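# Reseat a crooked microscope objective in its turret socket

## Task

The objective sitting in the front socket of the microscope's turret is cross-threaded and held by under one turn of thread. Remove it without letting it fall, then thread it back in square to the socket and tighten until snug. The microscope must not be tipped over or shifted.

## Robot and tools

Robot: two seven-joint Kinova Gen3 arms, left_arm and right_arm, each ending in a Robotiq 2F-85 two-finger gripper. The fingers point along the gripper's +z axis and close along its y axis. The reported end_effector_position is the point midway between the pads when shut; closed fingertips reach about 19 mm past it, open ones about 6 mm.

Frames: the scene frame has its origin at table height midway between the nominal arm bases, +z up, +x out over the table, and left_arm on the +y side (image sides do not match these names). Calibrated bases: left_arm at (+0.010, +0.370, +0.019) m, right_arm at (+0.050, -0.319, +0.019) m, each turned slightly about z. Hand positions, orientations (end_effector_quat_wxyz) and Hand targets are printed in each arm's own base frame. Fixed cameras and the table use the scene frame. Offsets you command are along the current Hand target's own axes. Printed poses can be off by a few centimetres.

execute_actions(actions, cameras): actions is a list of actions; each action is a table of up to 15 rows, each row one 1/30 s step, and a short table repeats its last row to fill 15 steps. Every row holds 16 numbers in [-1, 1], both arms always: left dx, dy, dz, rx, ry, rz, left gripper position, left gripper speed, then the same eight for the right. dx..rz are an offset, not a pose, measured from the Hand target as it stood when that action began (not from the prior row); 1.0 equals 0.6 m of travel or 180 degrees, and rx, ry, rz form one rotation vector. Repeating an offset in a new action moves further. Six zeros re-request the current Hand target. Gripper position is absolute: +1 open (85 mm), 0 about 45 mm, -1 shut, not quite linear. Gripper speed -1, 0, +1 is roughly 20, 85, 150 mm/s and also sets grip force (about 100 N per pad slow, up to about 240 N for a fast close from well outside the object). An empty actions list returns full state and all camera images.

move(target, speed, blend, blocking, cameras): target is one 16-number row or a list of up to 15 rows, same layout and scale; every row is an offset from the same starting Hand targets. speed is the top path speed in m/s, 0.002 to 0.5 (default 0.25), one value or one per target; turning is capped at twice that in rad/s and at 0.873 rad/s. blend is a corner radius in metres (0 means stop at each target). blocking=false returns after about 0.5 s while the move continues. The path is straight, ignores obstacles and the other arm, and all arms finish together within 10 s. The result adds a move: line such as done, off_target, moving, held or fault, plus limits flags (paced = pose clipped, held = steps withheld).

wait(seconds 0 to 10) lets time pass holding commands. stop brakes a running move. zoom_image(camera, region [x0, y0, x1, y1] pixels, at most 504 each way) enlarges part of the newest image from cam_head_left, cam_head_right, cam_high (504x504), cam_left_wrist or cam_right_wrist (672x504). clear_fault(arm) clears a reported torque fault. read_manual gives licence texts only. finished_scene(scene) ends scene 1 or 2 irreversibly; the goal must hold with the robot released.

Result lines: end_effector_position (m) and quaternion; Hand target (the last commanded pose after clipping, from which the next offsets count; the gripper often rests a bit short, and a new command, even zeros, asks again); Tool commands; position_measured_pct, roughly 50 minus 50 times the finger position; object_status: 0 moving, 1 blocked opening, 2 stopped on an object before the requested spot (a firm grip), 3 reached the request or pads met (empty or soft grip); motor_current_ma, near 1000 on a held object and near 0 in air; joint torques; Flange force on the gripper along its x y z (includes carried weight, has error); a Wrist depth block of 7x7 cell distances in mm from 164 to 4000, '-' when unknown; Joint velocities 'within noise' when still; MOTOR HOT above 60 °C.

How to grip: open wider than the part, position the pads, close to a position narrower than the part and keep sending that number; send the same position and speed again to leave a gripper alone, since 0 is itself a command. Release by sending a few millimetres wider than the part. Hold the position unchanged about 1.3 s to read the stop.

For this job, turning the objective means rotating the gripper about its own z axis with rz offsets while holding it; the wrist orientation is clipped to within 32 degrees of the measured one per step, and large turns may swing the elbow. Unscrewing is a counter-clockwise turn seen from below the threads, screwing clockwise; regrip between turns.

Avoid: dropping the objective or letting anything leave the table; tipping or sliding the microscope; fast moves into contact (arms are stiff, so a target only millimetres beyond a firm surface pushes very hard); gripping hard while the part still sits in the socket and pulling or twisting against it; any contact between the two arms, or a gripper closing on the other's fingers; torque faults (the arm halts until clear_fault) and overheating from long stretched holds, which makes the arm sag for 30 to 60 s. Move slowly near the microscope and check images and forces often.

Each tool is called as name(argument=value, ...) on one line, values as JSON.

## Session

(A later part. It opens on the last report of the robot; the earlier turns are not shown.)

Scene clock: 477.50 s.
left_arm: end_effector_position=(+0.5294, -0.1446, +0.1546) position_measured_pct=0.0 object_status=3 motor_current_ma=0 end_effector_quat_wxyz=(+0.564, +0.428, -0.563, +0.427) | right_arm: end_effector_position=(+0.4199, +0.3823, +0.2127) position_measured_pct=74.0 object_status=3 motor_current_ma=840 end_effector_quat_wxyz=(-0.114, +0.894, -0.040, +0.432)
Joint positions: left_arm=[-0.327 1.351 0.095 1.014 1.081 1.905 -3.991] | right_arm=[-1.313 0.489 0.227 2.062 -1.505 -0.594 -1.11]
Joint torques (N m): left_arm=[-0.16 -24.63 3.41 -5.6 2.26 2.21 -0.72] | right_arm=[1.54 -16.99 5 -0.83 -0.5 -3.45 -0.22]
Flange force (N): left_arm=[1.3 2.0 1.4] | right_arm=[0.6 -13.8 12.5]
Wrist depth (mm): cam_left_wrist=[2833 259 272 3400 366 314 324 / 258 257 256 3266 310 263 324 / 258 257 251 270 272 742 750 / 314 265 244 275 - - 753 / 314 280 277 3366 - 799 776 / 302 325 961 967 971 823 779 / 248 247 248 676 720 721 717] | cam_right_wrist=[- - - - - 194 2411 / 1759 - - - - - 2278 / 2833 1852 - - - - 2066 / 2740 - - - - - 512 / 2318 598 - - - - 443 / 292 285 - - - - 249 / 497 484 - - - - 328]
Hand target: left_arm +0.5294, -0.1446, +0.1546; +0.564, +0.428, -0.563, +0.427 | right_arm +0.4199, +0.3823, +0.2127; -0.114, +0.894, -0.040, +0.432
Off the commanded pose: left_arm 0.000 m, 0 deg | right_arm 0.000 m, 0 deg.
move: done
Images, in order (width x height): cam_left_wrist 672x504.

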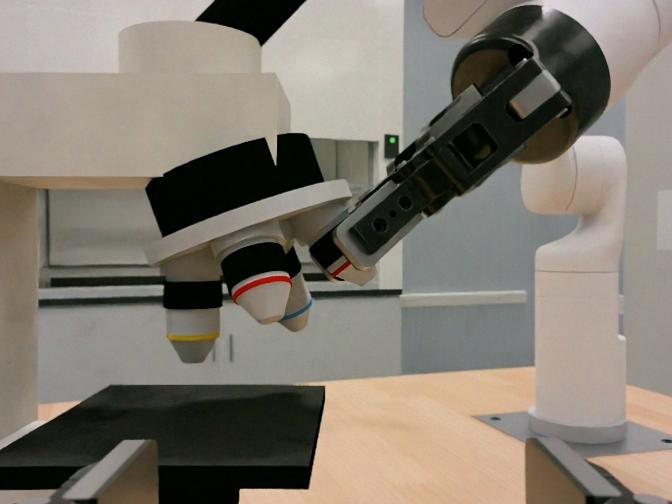

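move(target=[[0,0,0,0,0,0,1,1,0,-0.0012,0.0006,-0.0063,0.001,0.0026,-0.48,-1]], speed=0.03, cameras=["cam_left_wrist"])

zoom_image(camera="cam_left_wrist", region=[210, 230, 310, 330])

Scene clock: 478.63 s.
left_arm: end_effector_position=(+0.5294, -0.1446, +0.1546) position_measured_pct=0.0 object_status=3 motor_current_ma=0 end_effector_quat_wxyz=(+0.564, +0.428, -0.563, +0.427) | right_arm: end_effector_position=(+0.4201, +0.3831, +0.2127) position_measured_pct=74.0 object_status=3 motor_current_ma=840 end_effector_quat_wxyz=(-0.107, +0.894, -0.048, +0.433)
Joint positions: left_arm=[-0.327 1.351 0.095 1.014 1.081 1.905 -3.991] | right_arm=[-1.321 0.497 0.228 2.043 -1.56 -0.609 -1.071]
Joint torques (N m): left_arm=[-0.16 -24.68 3.39 -5.58 2.27 2.2 -0.72] | right_arm=[2.23 -16.71 5.15 -0.55 -0.61 -3.65 -0.31]
Flange force (N): left_arm=[1.2 1.8 1.3] | right_arm=[0.9 -15.0 10.8]
Wrist depth (mm): cam_left_wrist=[2883 259 272 3266 365 313 317 / 258 257 256 3366 309 260 315 / 259 257 250 270 270 744 748 / 315 266 244 274 - - 752 / 315 280 278 3383 - 799 776 / 302 325 965 968 962 819 777 / 248 248 248 679 720 719 720] | cam_right_wrist=[- - - - - 191 1927 / 1704 - - - - - 1985 / 1868 1812 - - - - 2040 / 2674 - - - - - 517 / 2263 604 - - - - 443 / 289 285 - - - - 249 / 496 483 - - - - 369]
Hand target: left_arm +0.5294, -0.1446, +0.1546; +0.564, +0.428, -0.563, +0.427 | right_arm +0.4201, +0.3831, +0.2127; -0.107, +0.894, -0.048, +0.433
Off the commanded pose: left_arm 0.000 m, 0 deg | right_arm 0.000 m, 0 deg.
move: done
Images, in order (width x height): cam_left_wrist 672x504.

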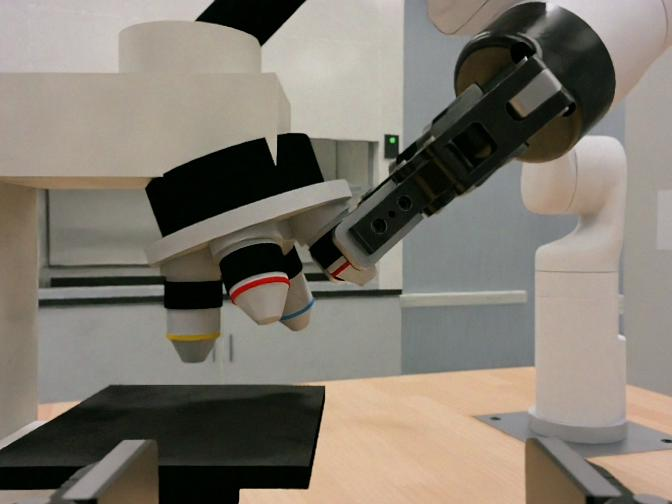

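Scaled by 5.040.

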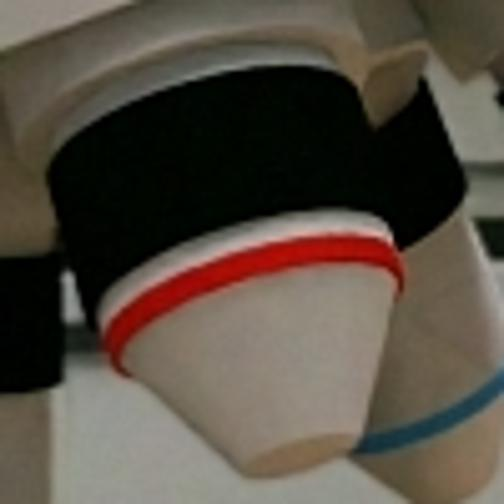

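move(target=[[0,0,0,0,0,0,1,1,0,0,0,0.0083,0,0,-0.48,-1]], speed=0.03, cameras=["cam_left_wrist"])

zoom_image(camera="cam_left_wrist", region=[210, 230, 310, 330])

Scene clock: 481.23 s.
left_arm: end_effector_position=(+0.5294, -0.1446, +0.1546) position_measured_pct=0.0 object_status=3 motor_current_ma=0 end_effector_quat_wxyz=(+0.564, +0.428, -0.563, +0.427) | right_arm: end_effector_position=(+0.4201, +0.3831, +0.2127) position_measured_pct=74.0 object_status=3 motor_current_ma=840 end_effector_quat_wxyz=(-0.119, +0.892, -0.043, +0.433)
Joint positions: left_arm=[-0.327 1.351 0.095 1.014 1.081 1.905 -3.991] | right_arm=[-1.312 0.491 0.227 2.066 -1.484 -0.595 -1.138]
Joint torques (N m): left_arm=[-0.16 -24.62 3.38 -5.64 2.25 2.2 -0.7] | right_arm=[2.04 -16.82 4.86 -1.34 -0.05 -3.29 -0.36]
Flange force (N): left_arm=[1.4 2.2 1.6] | right_arm=[0.9 -15.1 9.0]
Wrist depth (mm): cam_left_wrist=[2786 259 273 3299 366 314 324 / 258 257 256 3315 309 263 323 / 259 257 251 270 272 743 748 / 314 265 244 274 - - 753 / 314 281 278 3453 - 803 776 / 302 325 967 968 962 823 775 / 247 247 247 679 720 717 718] | cam_right_wrist=[- - - - - 193 2402 / 1736 - - - - - 2255 / 2786 1817 - - - - 2078 / 2798 - - - - - 512 / 2360 606 - - - - 441 / 291 285 - - - - 246 / 499 488 - - - - 228]
Hand target: left_arm +0.5294, -0.1446, +0.1546; +0.564, +0.428, -0.563, +0.427 | right_arm +0.4201, +0.3831, +0.2126; -0.119, +0.892, -0.043, +0.433
Off the commanded pose: left_arm 0.000 m, 0 deg | right_arm 0.000 m, 0 deg.
move: done
Images, in order (width x height): cam_left_wrist 672x504.

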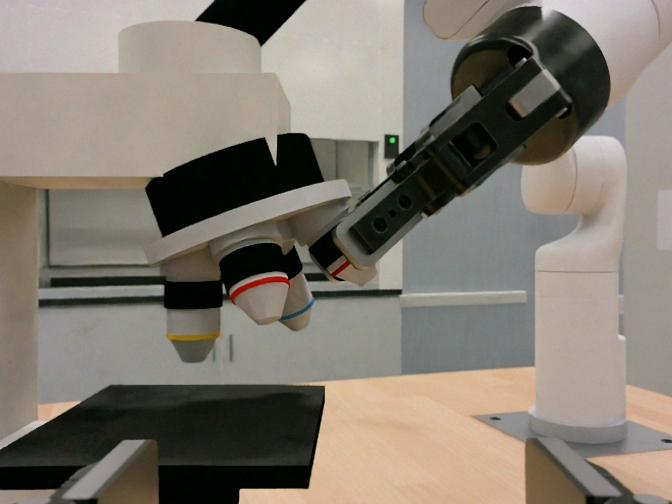

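Scaled by 5.040.

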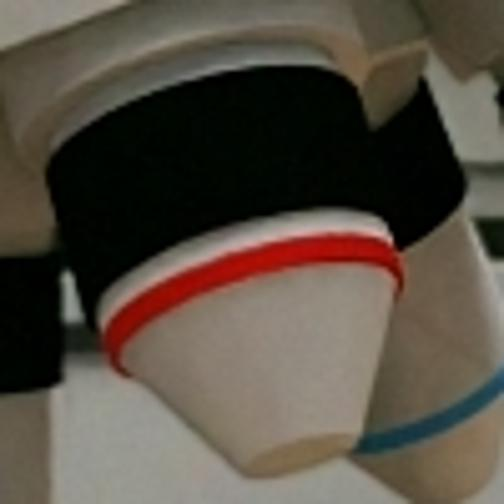

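move(target=[[0,0,0,0,0,0,1,1,-0.0002,-0.0007,0.0005,0,0,0,-0.48,-1]], speed=0.03)

Scene clock: 482.23 s.
left_arm: end_effector_position=(+0.5294, -0.1446, +0.1546) position_measured_pct=0.0 object_status=3 motor_current_ma=0 end_effector_quat_wxyz=(+0.564, +0.428, -0.563, +0.427) | right_arm: end_effector_position=(+0.4203, +0.3836, +0.2125) position_measured_pct=74.0 object_status=3 motor_current_ma=840 end_effector_quat_wxyz=(-0.119, +0.892, -0.043, +0.433)
Joint positions: left_arm=[-0.327 1.351 0.095 1.014 1.081 1.905 -3.991] | right_arm=[-1.312 0.492 0.227 2.065 -1.485 -0.595 -1.138]
Joint torques (N m): left_arm=[-0.12 -24.62 3.39 -5.63 2.25 2.19 -0.74] | right_arm=[1.5 -15.45 4.01 -3.02 0.36 -2.43 -0.21]
Flange force (N): left_arm=[1.4 2.0 1.4] | right_arm=[1.3 -10.2 3.2]
Wrist depth (mm): cam_left_wrist=[2883 258 272 3299 365 314 323 / 258 256 256 3315 309 262 323 / 258 257 250 270 271 353 750 / 314 265 244 274 - - 754 / 315 280 278 3383 - 805 775 / 302 325 968 957 969 823 781 / 248 248 247 677 723 718 717] | cam_right_wrist=[- - - - - 193 2411 / 1722 - - - - - 2271 / 2833 1837 - - - - 2078 / 2763 - - - - - 512 / 2335 606 - - - - 439 / 291 284 - - - - 244 / 494 488 - - - - 228]
Hand target: left_arm +0.5294, -0.1446, +0.1546; +0.564, +0.428, -0.563, +0.427 | right_arm +0.4203, +0.3836, +0.2125; -0.119, +0.892, -0.043, +0.433
Off the commanded pose: left_arm 0.000 m, 0 deg | right_arm 0.000 m, 0 deg.
move: done

move(target=[[0,0,0,0,0,0,1,1,0,-0.0003,0,0,0,0,-0.48,-1]], speed=0.03, cameras=["cam_left_wrist","cam_right_wrist"])

zoom_image(camera="cam_left_wrist", region=[295, 200, 355, 260])

zoom_image(camera="cam_right_wrist", region=[270, 420, 430, 500])

Scene clock: 483.27 s.
left_arm: end_effector_position=(+0.5294, -0.1446, +0.1546) position_measured_pct=0.0 object_status=3 motor_current_ma=0 end_effector_quat_wxyz=(+0.564, +0.428, -0.563, +0.427) | right_arm: end_effector_position=(+0.4203, +0.3837, +0.2125) position_measured_pct=74.0 object_status=3 motor_current_ma=840 end_effector_quat_wxyz=(-0.119, +0.892, -0.043, +0.433)
Joint positions: left_arm=[-0.327 1.351 0.095 1.014 1.081 1.905 -3.991] | right_arm=[-1.312 0.492 0.226 2.065 -1.486 -0.595 -1.137]
Joint torques (N m): left_arm=[-0.14 -24.64 3.41 -5.6 2.24 2.22 -0.72] | right_arm=[1.39 -15.42 3.96 -3.7 0.6 -2.31 -0.23]
Flange force (N): left_arm=[1.3 2.0 1.4] | right_arm=[1.1 -9.2 1.7]
Wrist depth (mm): cam_left_wrist=[2846 258 272 3383 365 313 323 / 257 256 256 3299 309 262 323 / 258 257 250 270 272 353 749 / 314 265 243 274 - - 757 / 315 280 278 3418 - 799 775 / 302 325 974 965 967 820 778 / 248 247 248 680 724 719 717] | cam_right_wrist=[- - - - - 193 2411 / 1736 - - - - - 2255 / 2883 1822 - - - - 2078 / 2740 - - - - - 511 / 2360 607 - - - - 440 / 291 285 - - - - 244 / 494 488 - - - - 228]
Hand target: left_arm +0.5294, -0.1446, +0.1546; +0.564, +0.428, -0.563, +0.427 | right_arm +0.4203, +0.3837, +0.2125; -0.119, +0.892, -0.043, +0.433
Off the commanded pose: left_arm 0.000 m, 0 deg | right_arm 0.000 m, 0 deg.
move: done
Images, in order (width x height): cam_left_wrist 672x504, cam_right_wrist 672x504.

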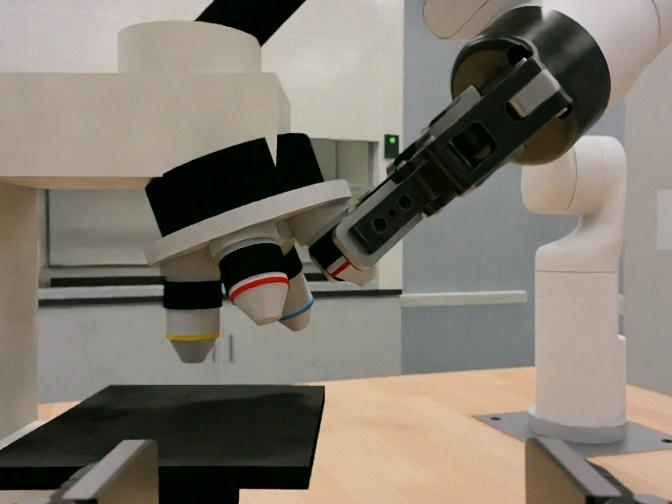

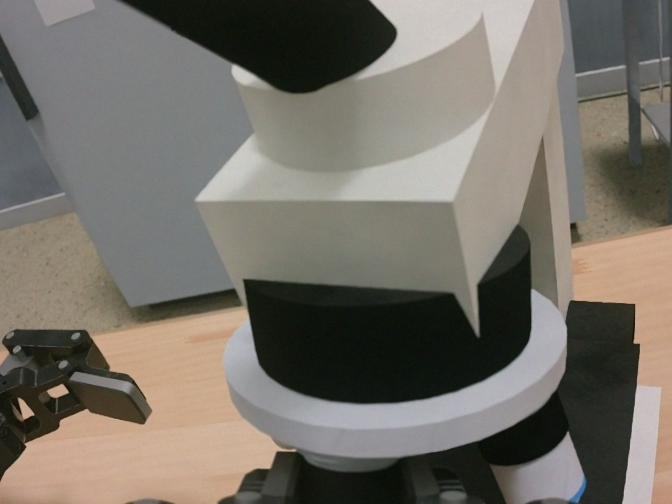

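Scaled by 8.400.

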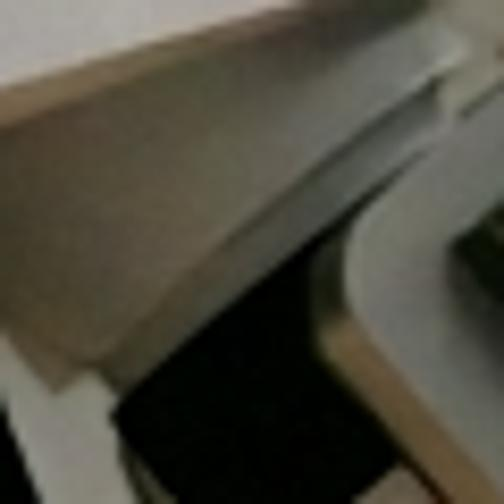

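Scaled by 3.150.

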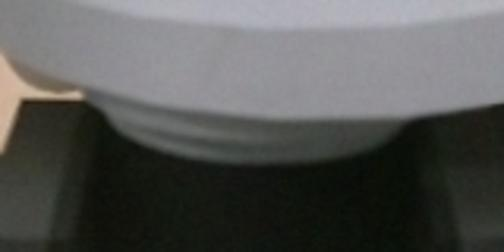

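move(target=[[0,0,0,0,0,0,1,1,0,0,0,0.0139,0,0,-0.48,-1]], speed=0.03, cameras=["cam_left_wrist"])

zoom_image(camera="cam_left_wrist", region=[210, 230, 310, 330])

Scene clock: 484.77 s.
left_arm: end_effector_position=(+0.5294, -0.1446, +0.1546) position_measured_pct=0.0 object_status=3 motor_current_ma=0 end_effector_quat_wxyz=(+0.564, +0.428, -0.563, +0.427) | right_arm: end_effector_position=(+0.4203, +0.3838, +0.2125) position_measured_pct=74.0 object_status=3 motor_current_ma=840 end_effector_quat_wxyz=(-0.138, +0.890, -0.033, +0.434)
Joint positions: left_arm=[-0.327 1.351 0.095 1.014 1.081 1.905 -3.991] | right_arm=[-1.288 0.482 0.214 2.103 -1.349 -0.582 -1.255]
Joint torques (N m): left_arm=[-0.12 -24.64 3.4 -5.64 2.26 2.19 -0.76] | right_arm=[-0.3 -14.52 1.93 -8.19 1.92 -1.27 -0.31]
Flange force (N): left_arm=[1.4 2.0 1.4] | right_arm=[1.1 -0.8 -7.8]
Wrist depth (mm): cam_left_wrist=[2870 258 271 3299 366 321 337 / 257 256 256 3299 311 266 - / 257 257 250 270 276 350 746 / 295 265 244 274 - - 753 / 315 278 277 3383 - 801 775 / 302 326 969 965 964 825 775 / 248 248 247 679 723 718 718] | cam_right_wrist=[- - - - - 193 2411 / 2729 - - - - 202 2294 / 2973 1857 - - - 266 2028 / 2921 - - - - - 502 / 2465 623 - - - - 307 / 297 287 - - - - 240 / 502 499 - - - - 226]
Hand target: left_arm +0.5294, -0.1446, +0.1546; +0.564, +0.428, -0.563, +0.427 | right_arm +0.4203, +0.3837, +0.2125; -0.138, +0.889, -0.033, +0.434
Off the commanded pose: left_arm 0.000 m, 0 deg | right_arm 0.000 m, 0 deg.
move: done
Images, in order (width x height): cam_left_wrist 672x504.

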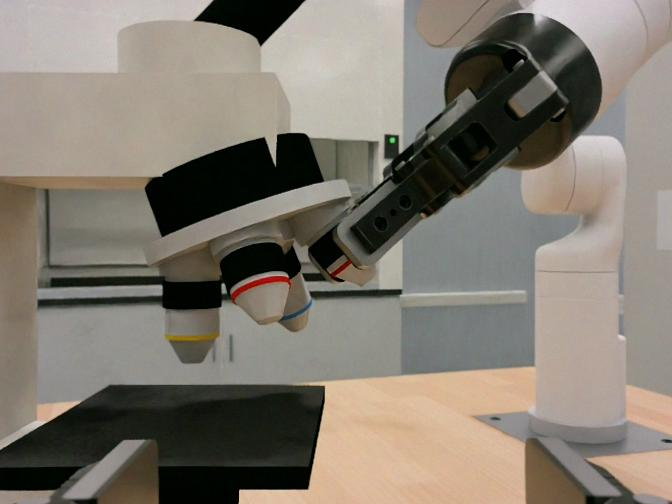

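Scaled by 5.040.

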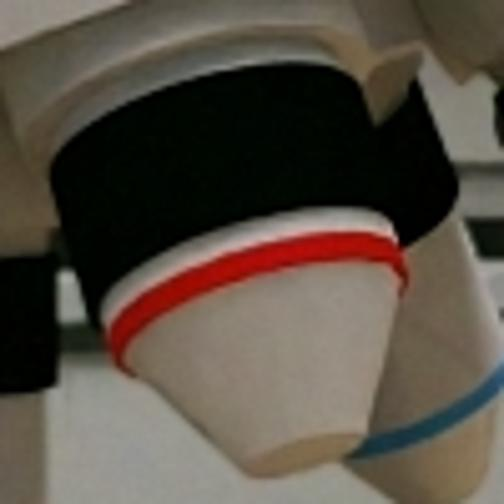

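move(target=[[0,0,0,0,0,0,1,1,0,0,0,-0.0097,0,0,-0.48,-1]], speed=0.03)

Scene clock: 485.87 s.
left_arm: end_effector_position=(+0.5294, -0.1446, +0.1546) position_measured_pct=0.0 object_status=3 motor_current_ma=0 end_effector_quat_wxyz=(+0.564, +0.428, -0.563, +0.427) | right_arm: end_effector_position=(+0.4203, +0.3838, +0.2125) position_measured_pct=74.0 object_status=3 motor_current_ma=840 end_effector_quat_wxyz=(-0.125, +0.891, -0.040, +0.434)
Joint positions: left_arm=[-0.327 1.351 0.095 1.014 1.081 1.905 -3.991] | right_arm=[-1.307 0.489 0.225 2.076 -1.445 -0.589 -1.173]
Joint torques (N m): left_arm=[-0.13 -24.62 3.41 -5.59 2.26 2.21 -0.73] | right_arm=[0.12 -14.49 2.58 -6.63 1.19 -1.35 -0.28]
Flange force (N): left_arm=[1.4 1.9 1.4] | right_arm=[1.3 -1.9 -4.3]
Wrist depth (mm): cam_left_wrist=[2858 258 272 3315 367 316 327 / 257 256 255 3349 310 263 327 / 258 257 250 270 272 350 746 / 296 266 243 274 - - 756 / 315 278 277 3435 - 808 778 / 302 325 971 961 969 822 778 / 248 248 247 679 720 718 718] | cam_right_wrist=[- - - - - 196 1878 / 1778 - - - - - 2278 / 2960 1827 - - - - 2028 / 2809 - - - - - 511 / 2326 610 - - - - 306 / 294 287 - - - - 239 / 498 491 - - - - 228]
Hand target: left_arm +0.5294, -0.1446, +0.1546; +0.564, +0.428, -0.563, +0.427 | right_arm +0.4203, +0.3837, +0.2125; -0.125, +0.892, -0.040, +0.434
Off the commanded pose: left_arm 0.000 m, 0 deg | right_arm 0.000 m, 0 deg.
move: done

move(target=[[0,0,0,0,0,0,1,1,0,0.0004,-0.0005,-0.003,0,0,-0.48,-1]], speed=0.03)

Scene clock: 486.83 s.
left_arm: end_effector_position=(+0.5294, -0.1446, +0.1546) position_measured_pct=0.0 object_status=3 motor_current_ma=0 end_effector_quat_wxyz=(+0.564, +0.428, -0.563, +0.427) | right_arm: end_effector_position=(+0.4201, +0.3835, +0.2126) position_measured_pct=74.0 object_status=3 motor_current_ma=840 end_effector_quat_wxyz=(-0.121, +0.892, -0.042, +0.433)
Joint positions: left_arm=[-0.327 1.351 0.095 1.014 1.081 1.905 -3.991] | right_arm=[-1.312 0.49 0.227 2.069 -1.474 -0.593 -1.148]
Joint torques (N m): left_arm=[-0.18 -24.61 3.36 -5.59 2.23 2.19 -0.73] | right_arm=[0.04 -16.09 2.93 -4.47 0.4 -2.04 -0.04]
Flange force (N): left_arm=[1.4 1.8 1.4] | right_arm=[-0.1 -4.4 5.6]
Wrist depth (mm): cam_left_wrist=[2858 258 272 3349 365 314 325 / 258 257 256 3400 310 262 325 / 258 257 250 270 271 352 751 / 314 265 243 274 - - 753 / 314 279 277 3418 - 798 776 / 302 325 961 968 964 822 777 / 247 247 247 679 718 718 718] | cam_right_wrist=[- - - - - 193 2411 / 1740 - - - - - 2263 / 2821 1852 - - - - 2092 / 2786 - - - - - 509 / 2335 612 - - - - 438 / 293 285 - - - - 244 / 502 489 - - - - 228]
Hand target: left_arm +0.5294, -0.1446, +0.1546; +0.564, +0.428, -0.563, +0.427 | right_arm +0.4201, +0.3835, +0.2126; -0.121, +0.892, -0.042, +0.433
Off the commanded pose: left_arm 0.000 m, 0 deg | right_arm 0.000 m, 0 deg.
move: done

move(target=[0,0,0,0,0,0,1,1,0,0,0,0,0,0,-0.25,-1], cameras=["cam_left_wrist","cam_right_wrist"])

zoom_image(camera="cam_left_wrist", region=[210, 230, 310, 330])

zoom_image(camera="cam_right_wrist", region=[270, 420, 430, 500])

Scene clock: 487.93 s.
left_arm: end_effector_position=(+0.5294, -0.1446, +0.1546) position_measured_pct=0.0 object_status=3 motor_current_ma=0 end_effector_quat_wxyz=(+0.564, +0.428, -0.563, +0.427) | right_arm: end_effector_position=(+0.4201, +0.3835, +0.2126) position_measured_pct=62.3 object_status=0 motor_current_ma=0 end_effector_quat_wxyz=(-0.121, +0.892, -0.042, +0.433)
Joint positions: left_arm=[-0.327 1.351 0.095 1.014 1.081 1.905 -3.991] | right_arm=[-1.312 0.49 0.227 2.069 -1.474 -0.593 -1.148]
Joint torques (N m): left_arm=[-0.13 -24.62 3.39 -5.63 2.25 2.19 -0.75] | right_arm=[-0.1 -15.77 2.71 -4.13 0.82 -1.93 -0.17]
Flange force (N): left_arm=[1.4 2.0 1.4] | right_arm=[2.3 -7.5 3.8]
Wrist depth (mm): cam_left_wrist=[2895 258 272 3315 365 314 325 / 258 256 256 3366 302 261 324 / 258 257 250 266 267 353 749 / 315 265 243 275 - - 754 / 314 279 277 3366 - 797 777 / 302 326 967 969 964 822 777 / 247 248 247 681 723 715 718] | cam_right_wrist=[- - - - - 193 2411 / 1740 - - - - - 2240 / 2883 1827 - - - - 2059 / 2798 - - - - - 511 / 2310 611 - - - - 439 / 292 285 - - - - 244 / 496 487 - - - - 228]
Hand target: left_arm +0.5294, -0.1446, +0.1546; +0.564, +0.428, -0.563, +0.427 | right_arm +0.4201, +0.3835, +0.2126; -0.121, +0.892, -0.042, +0.433
Off the commanded pose: left_arm 0.000 m, 0 deg | right_arm 0.000 m, 0 deg.
move: done
Images, in order (width x height): cam_left_wrist 672x504, cam_right_wrist 672x504.

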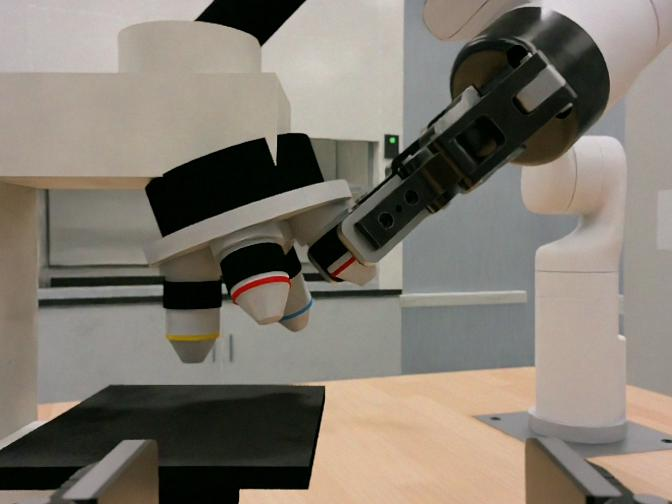

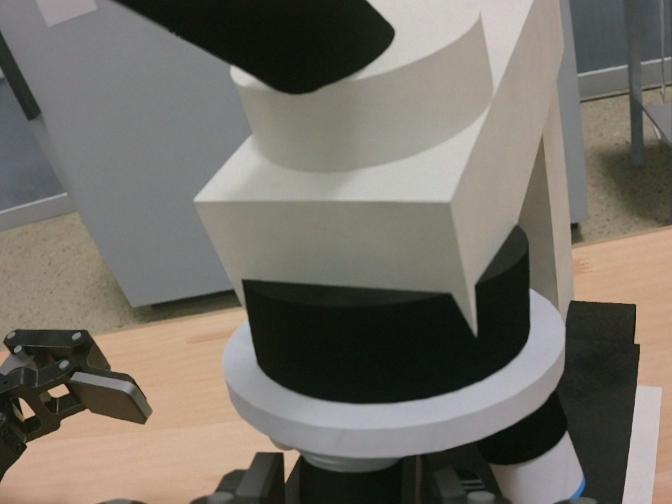

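Scaled by 5.040.

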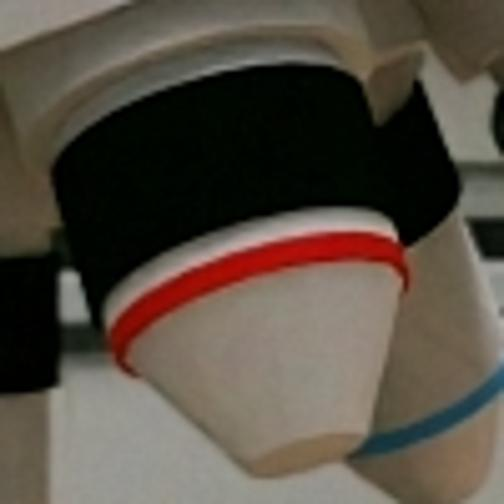

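Scaled by 3.150.

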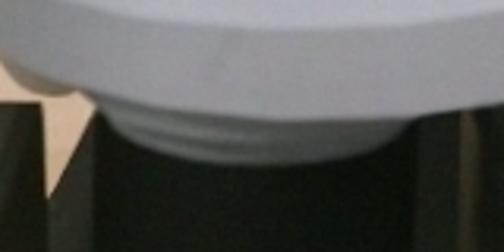

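move(target=[[0,0,0,0,0,0,1,1,0,0,0,0,0,0,0.0,-0.5],[0,0,0,0,0,0,1,1,0,0,-0.08,0,0,0,0.0,-0.5],[0,0,0,0,0,0,1,1,0,0,-0.25,0,0,0,0.0,-0.5]], speed=0.1, cameras=["cam_left_wrist","cam_right_wrist","cam_high"])

zoom_image(camera="cam_left_wrist", region=[230, 160, 430, 310])

Scene clock: 491.00 s.
left_arm: end_effector_position=(+0.5294, -0.1446, +0.1546) position_measured_pct=0.0 object_status=3 motor_current_ma=0 end_effector_quat_wxyz=(+0.564, +0.428, -0.563, +0.427) | right_arm: end_effector_position=(+0.3026, +0.3566, +0.3019) position_measured_pct=49.8 object_status=3 motor_current_ma=0 end_effector_quat_wxyz=(-0.121, +0.892, -0.042, +0.433)
Joint positions: left_arm=[-0.327 1.351 0.095 1.014 1.081 1.905 -3.991] | right_arm=[-1.555 0.175 0.112 2.137 -1.912 -0.908 -0.827]
Joint torques (N m): left_arm=[-0.15 -24.67 3.41 -5.6 2.25 2.19 -0.72] | right_arm=[-0.06 -11.06 1.23 -5.14 1.58 -1.28 -0.3]
Flange force (N): left_arm=[1.3 1.9 1.4] | right_arm=[2.8 -8.2 -0.1]
Wrist depth (mm): cam_left_wrist=[2833 258 272 3315 - 398 331 / 258 256 256 3383 - 732 2493 / 258 257 250 272 - 766 755 / 314 265 243 277 - - 759 / 315 279 277 3366 - 801 774 / 302 325 968 969 965 824 776 / 248 248 247 679 721 718 716] | cam_right_wrist=[1704 1727 1722 1700 1683 1691 2531 / 1857 1759 209 303 371 1759 2493 / 3028 1997 1973 279 309 1911 2195 / 2947 2167 2112 292 296 651 645 / 464 471 733 292 296 453 567 / 417 630 623 301 370 383 509 / 388 603 575 382 354 442 477]
Hand target: left_arm +0.5294, -0.1446, +0.1546; +0.564, +0.428, -0.563, +0.427 | right_arm +0.3025, +0.3566, +0.3019; -0.121, +0.892, -0.042, +0.433
Off the commanded pose: left_arm 0.000 m, 0 deg | right_arm 0.000 m, 0 deg.
move: done
Images, in order (width x height): cam_high 504x504, cam_left_wrist 672x504, cam_right_wrist 672x504.

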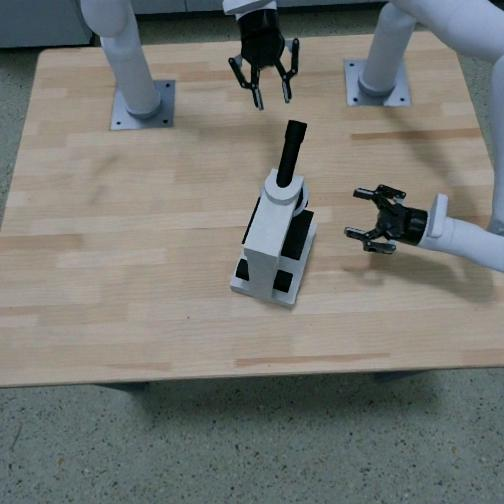

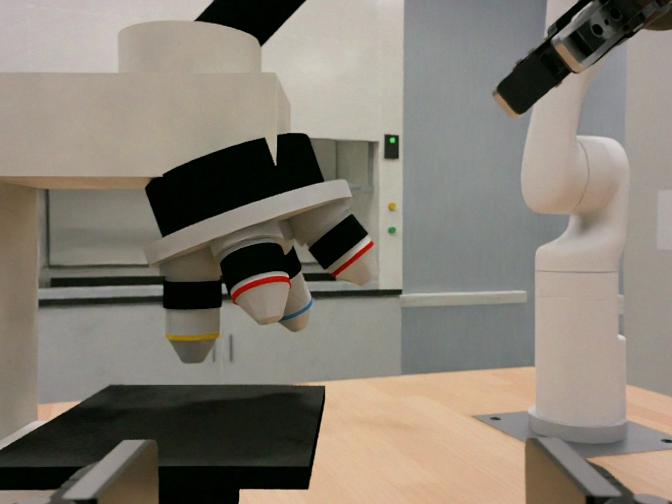

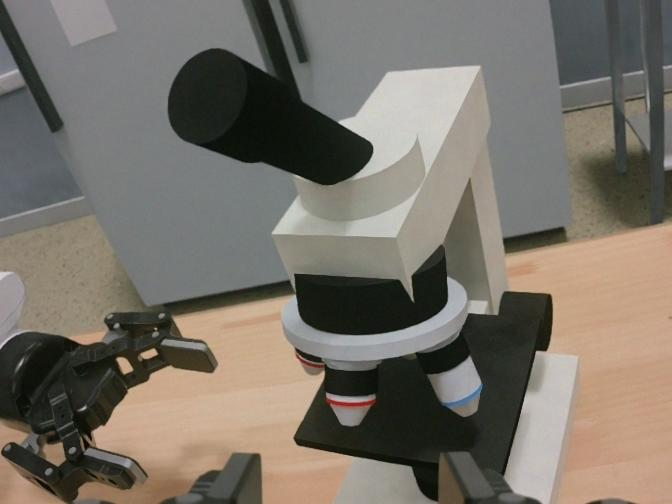

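Scaled by 2.520.

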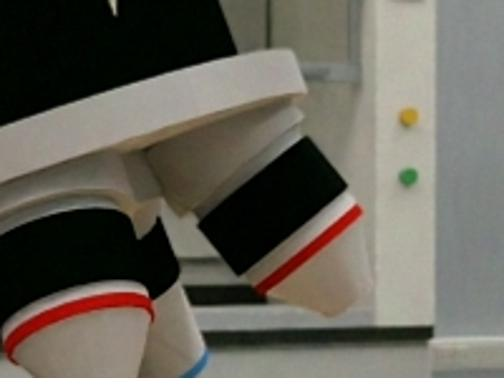

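zoom_image(camera="cam_left_wrist", region=[295, 200, 355, 260])

zoom_image(camera="cam_right_wrist", region=[280, 330, 430, 440])

Scaled by 8.400.

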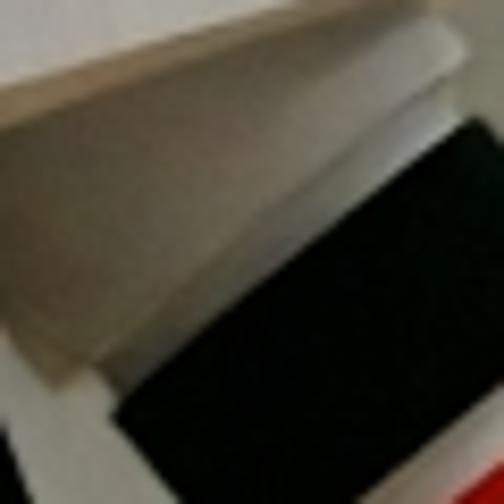

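Scaled by 3.360.

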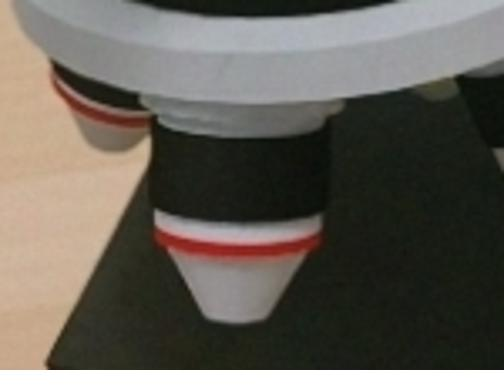

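finished_scene(scene=1)

The scene is finished: the task was done.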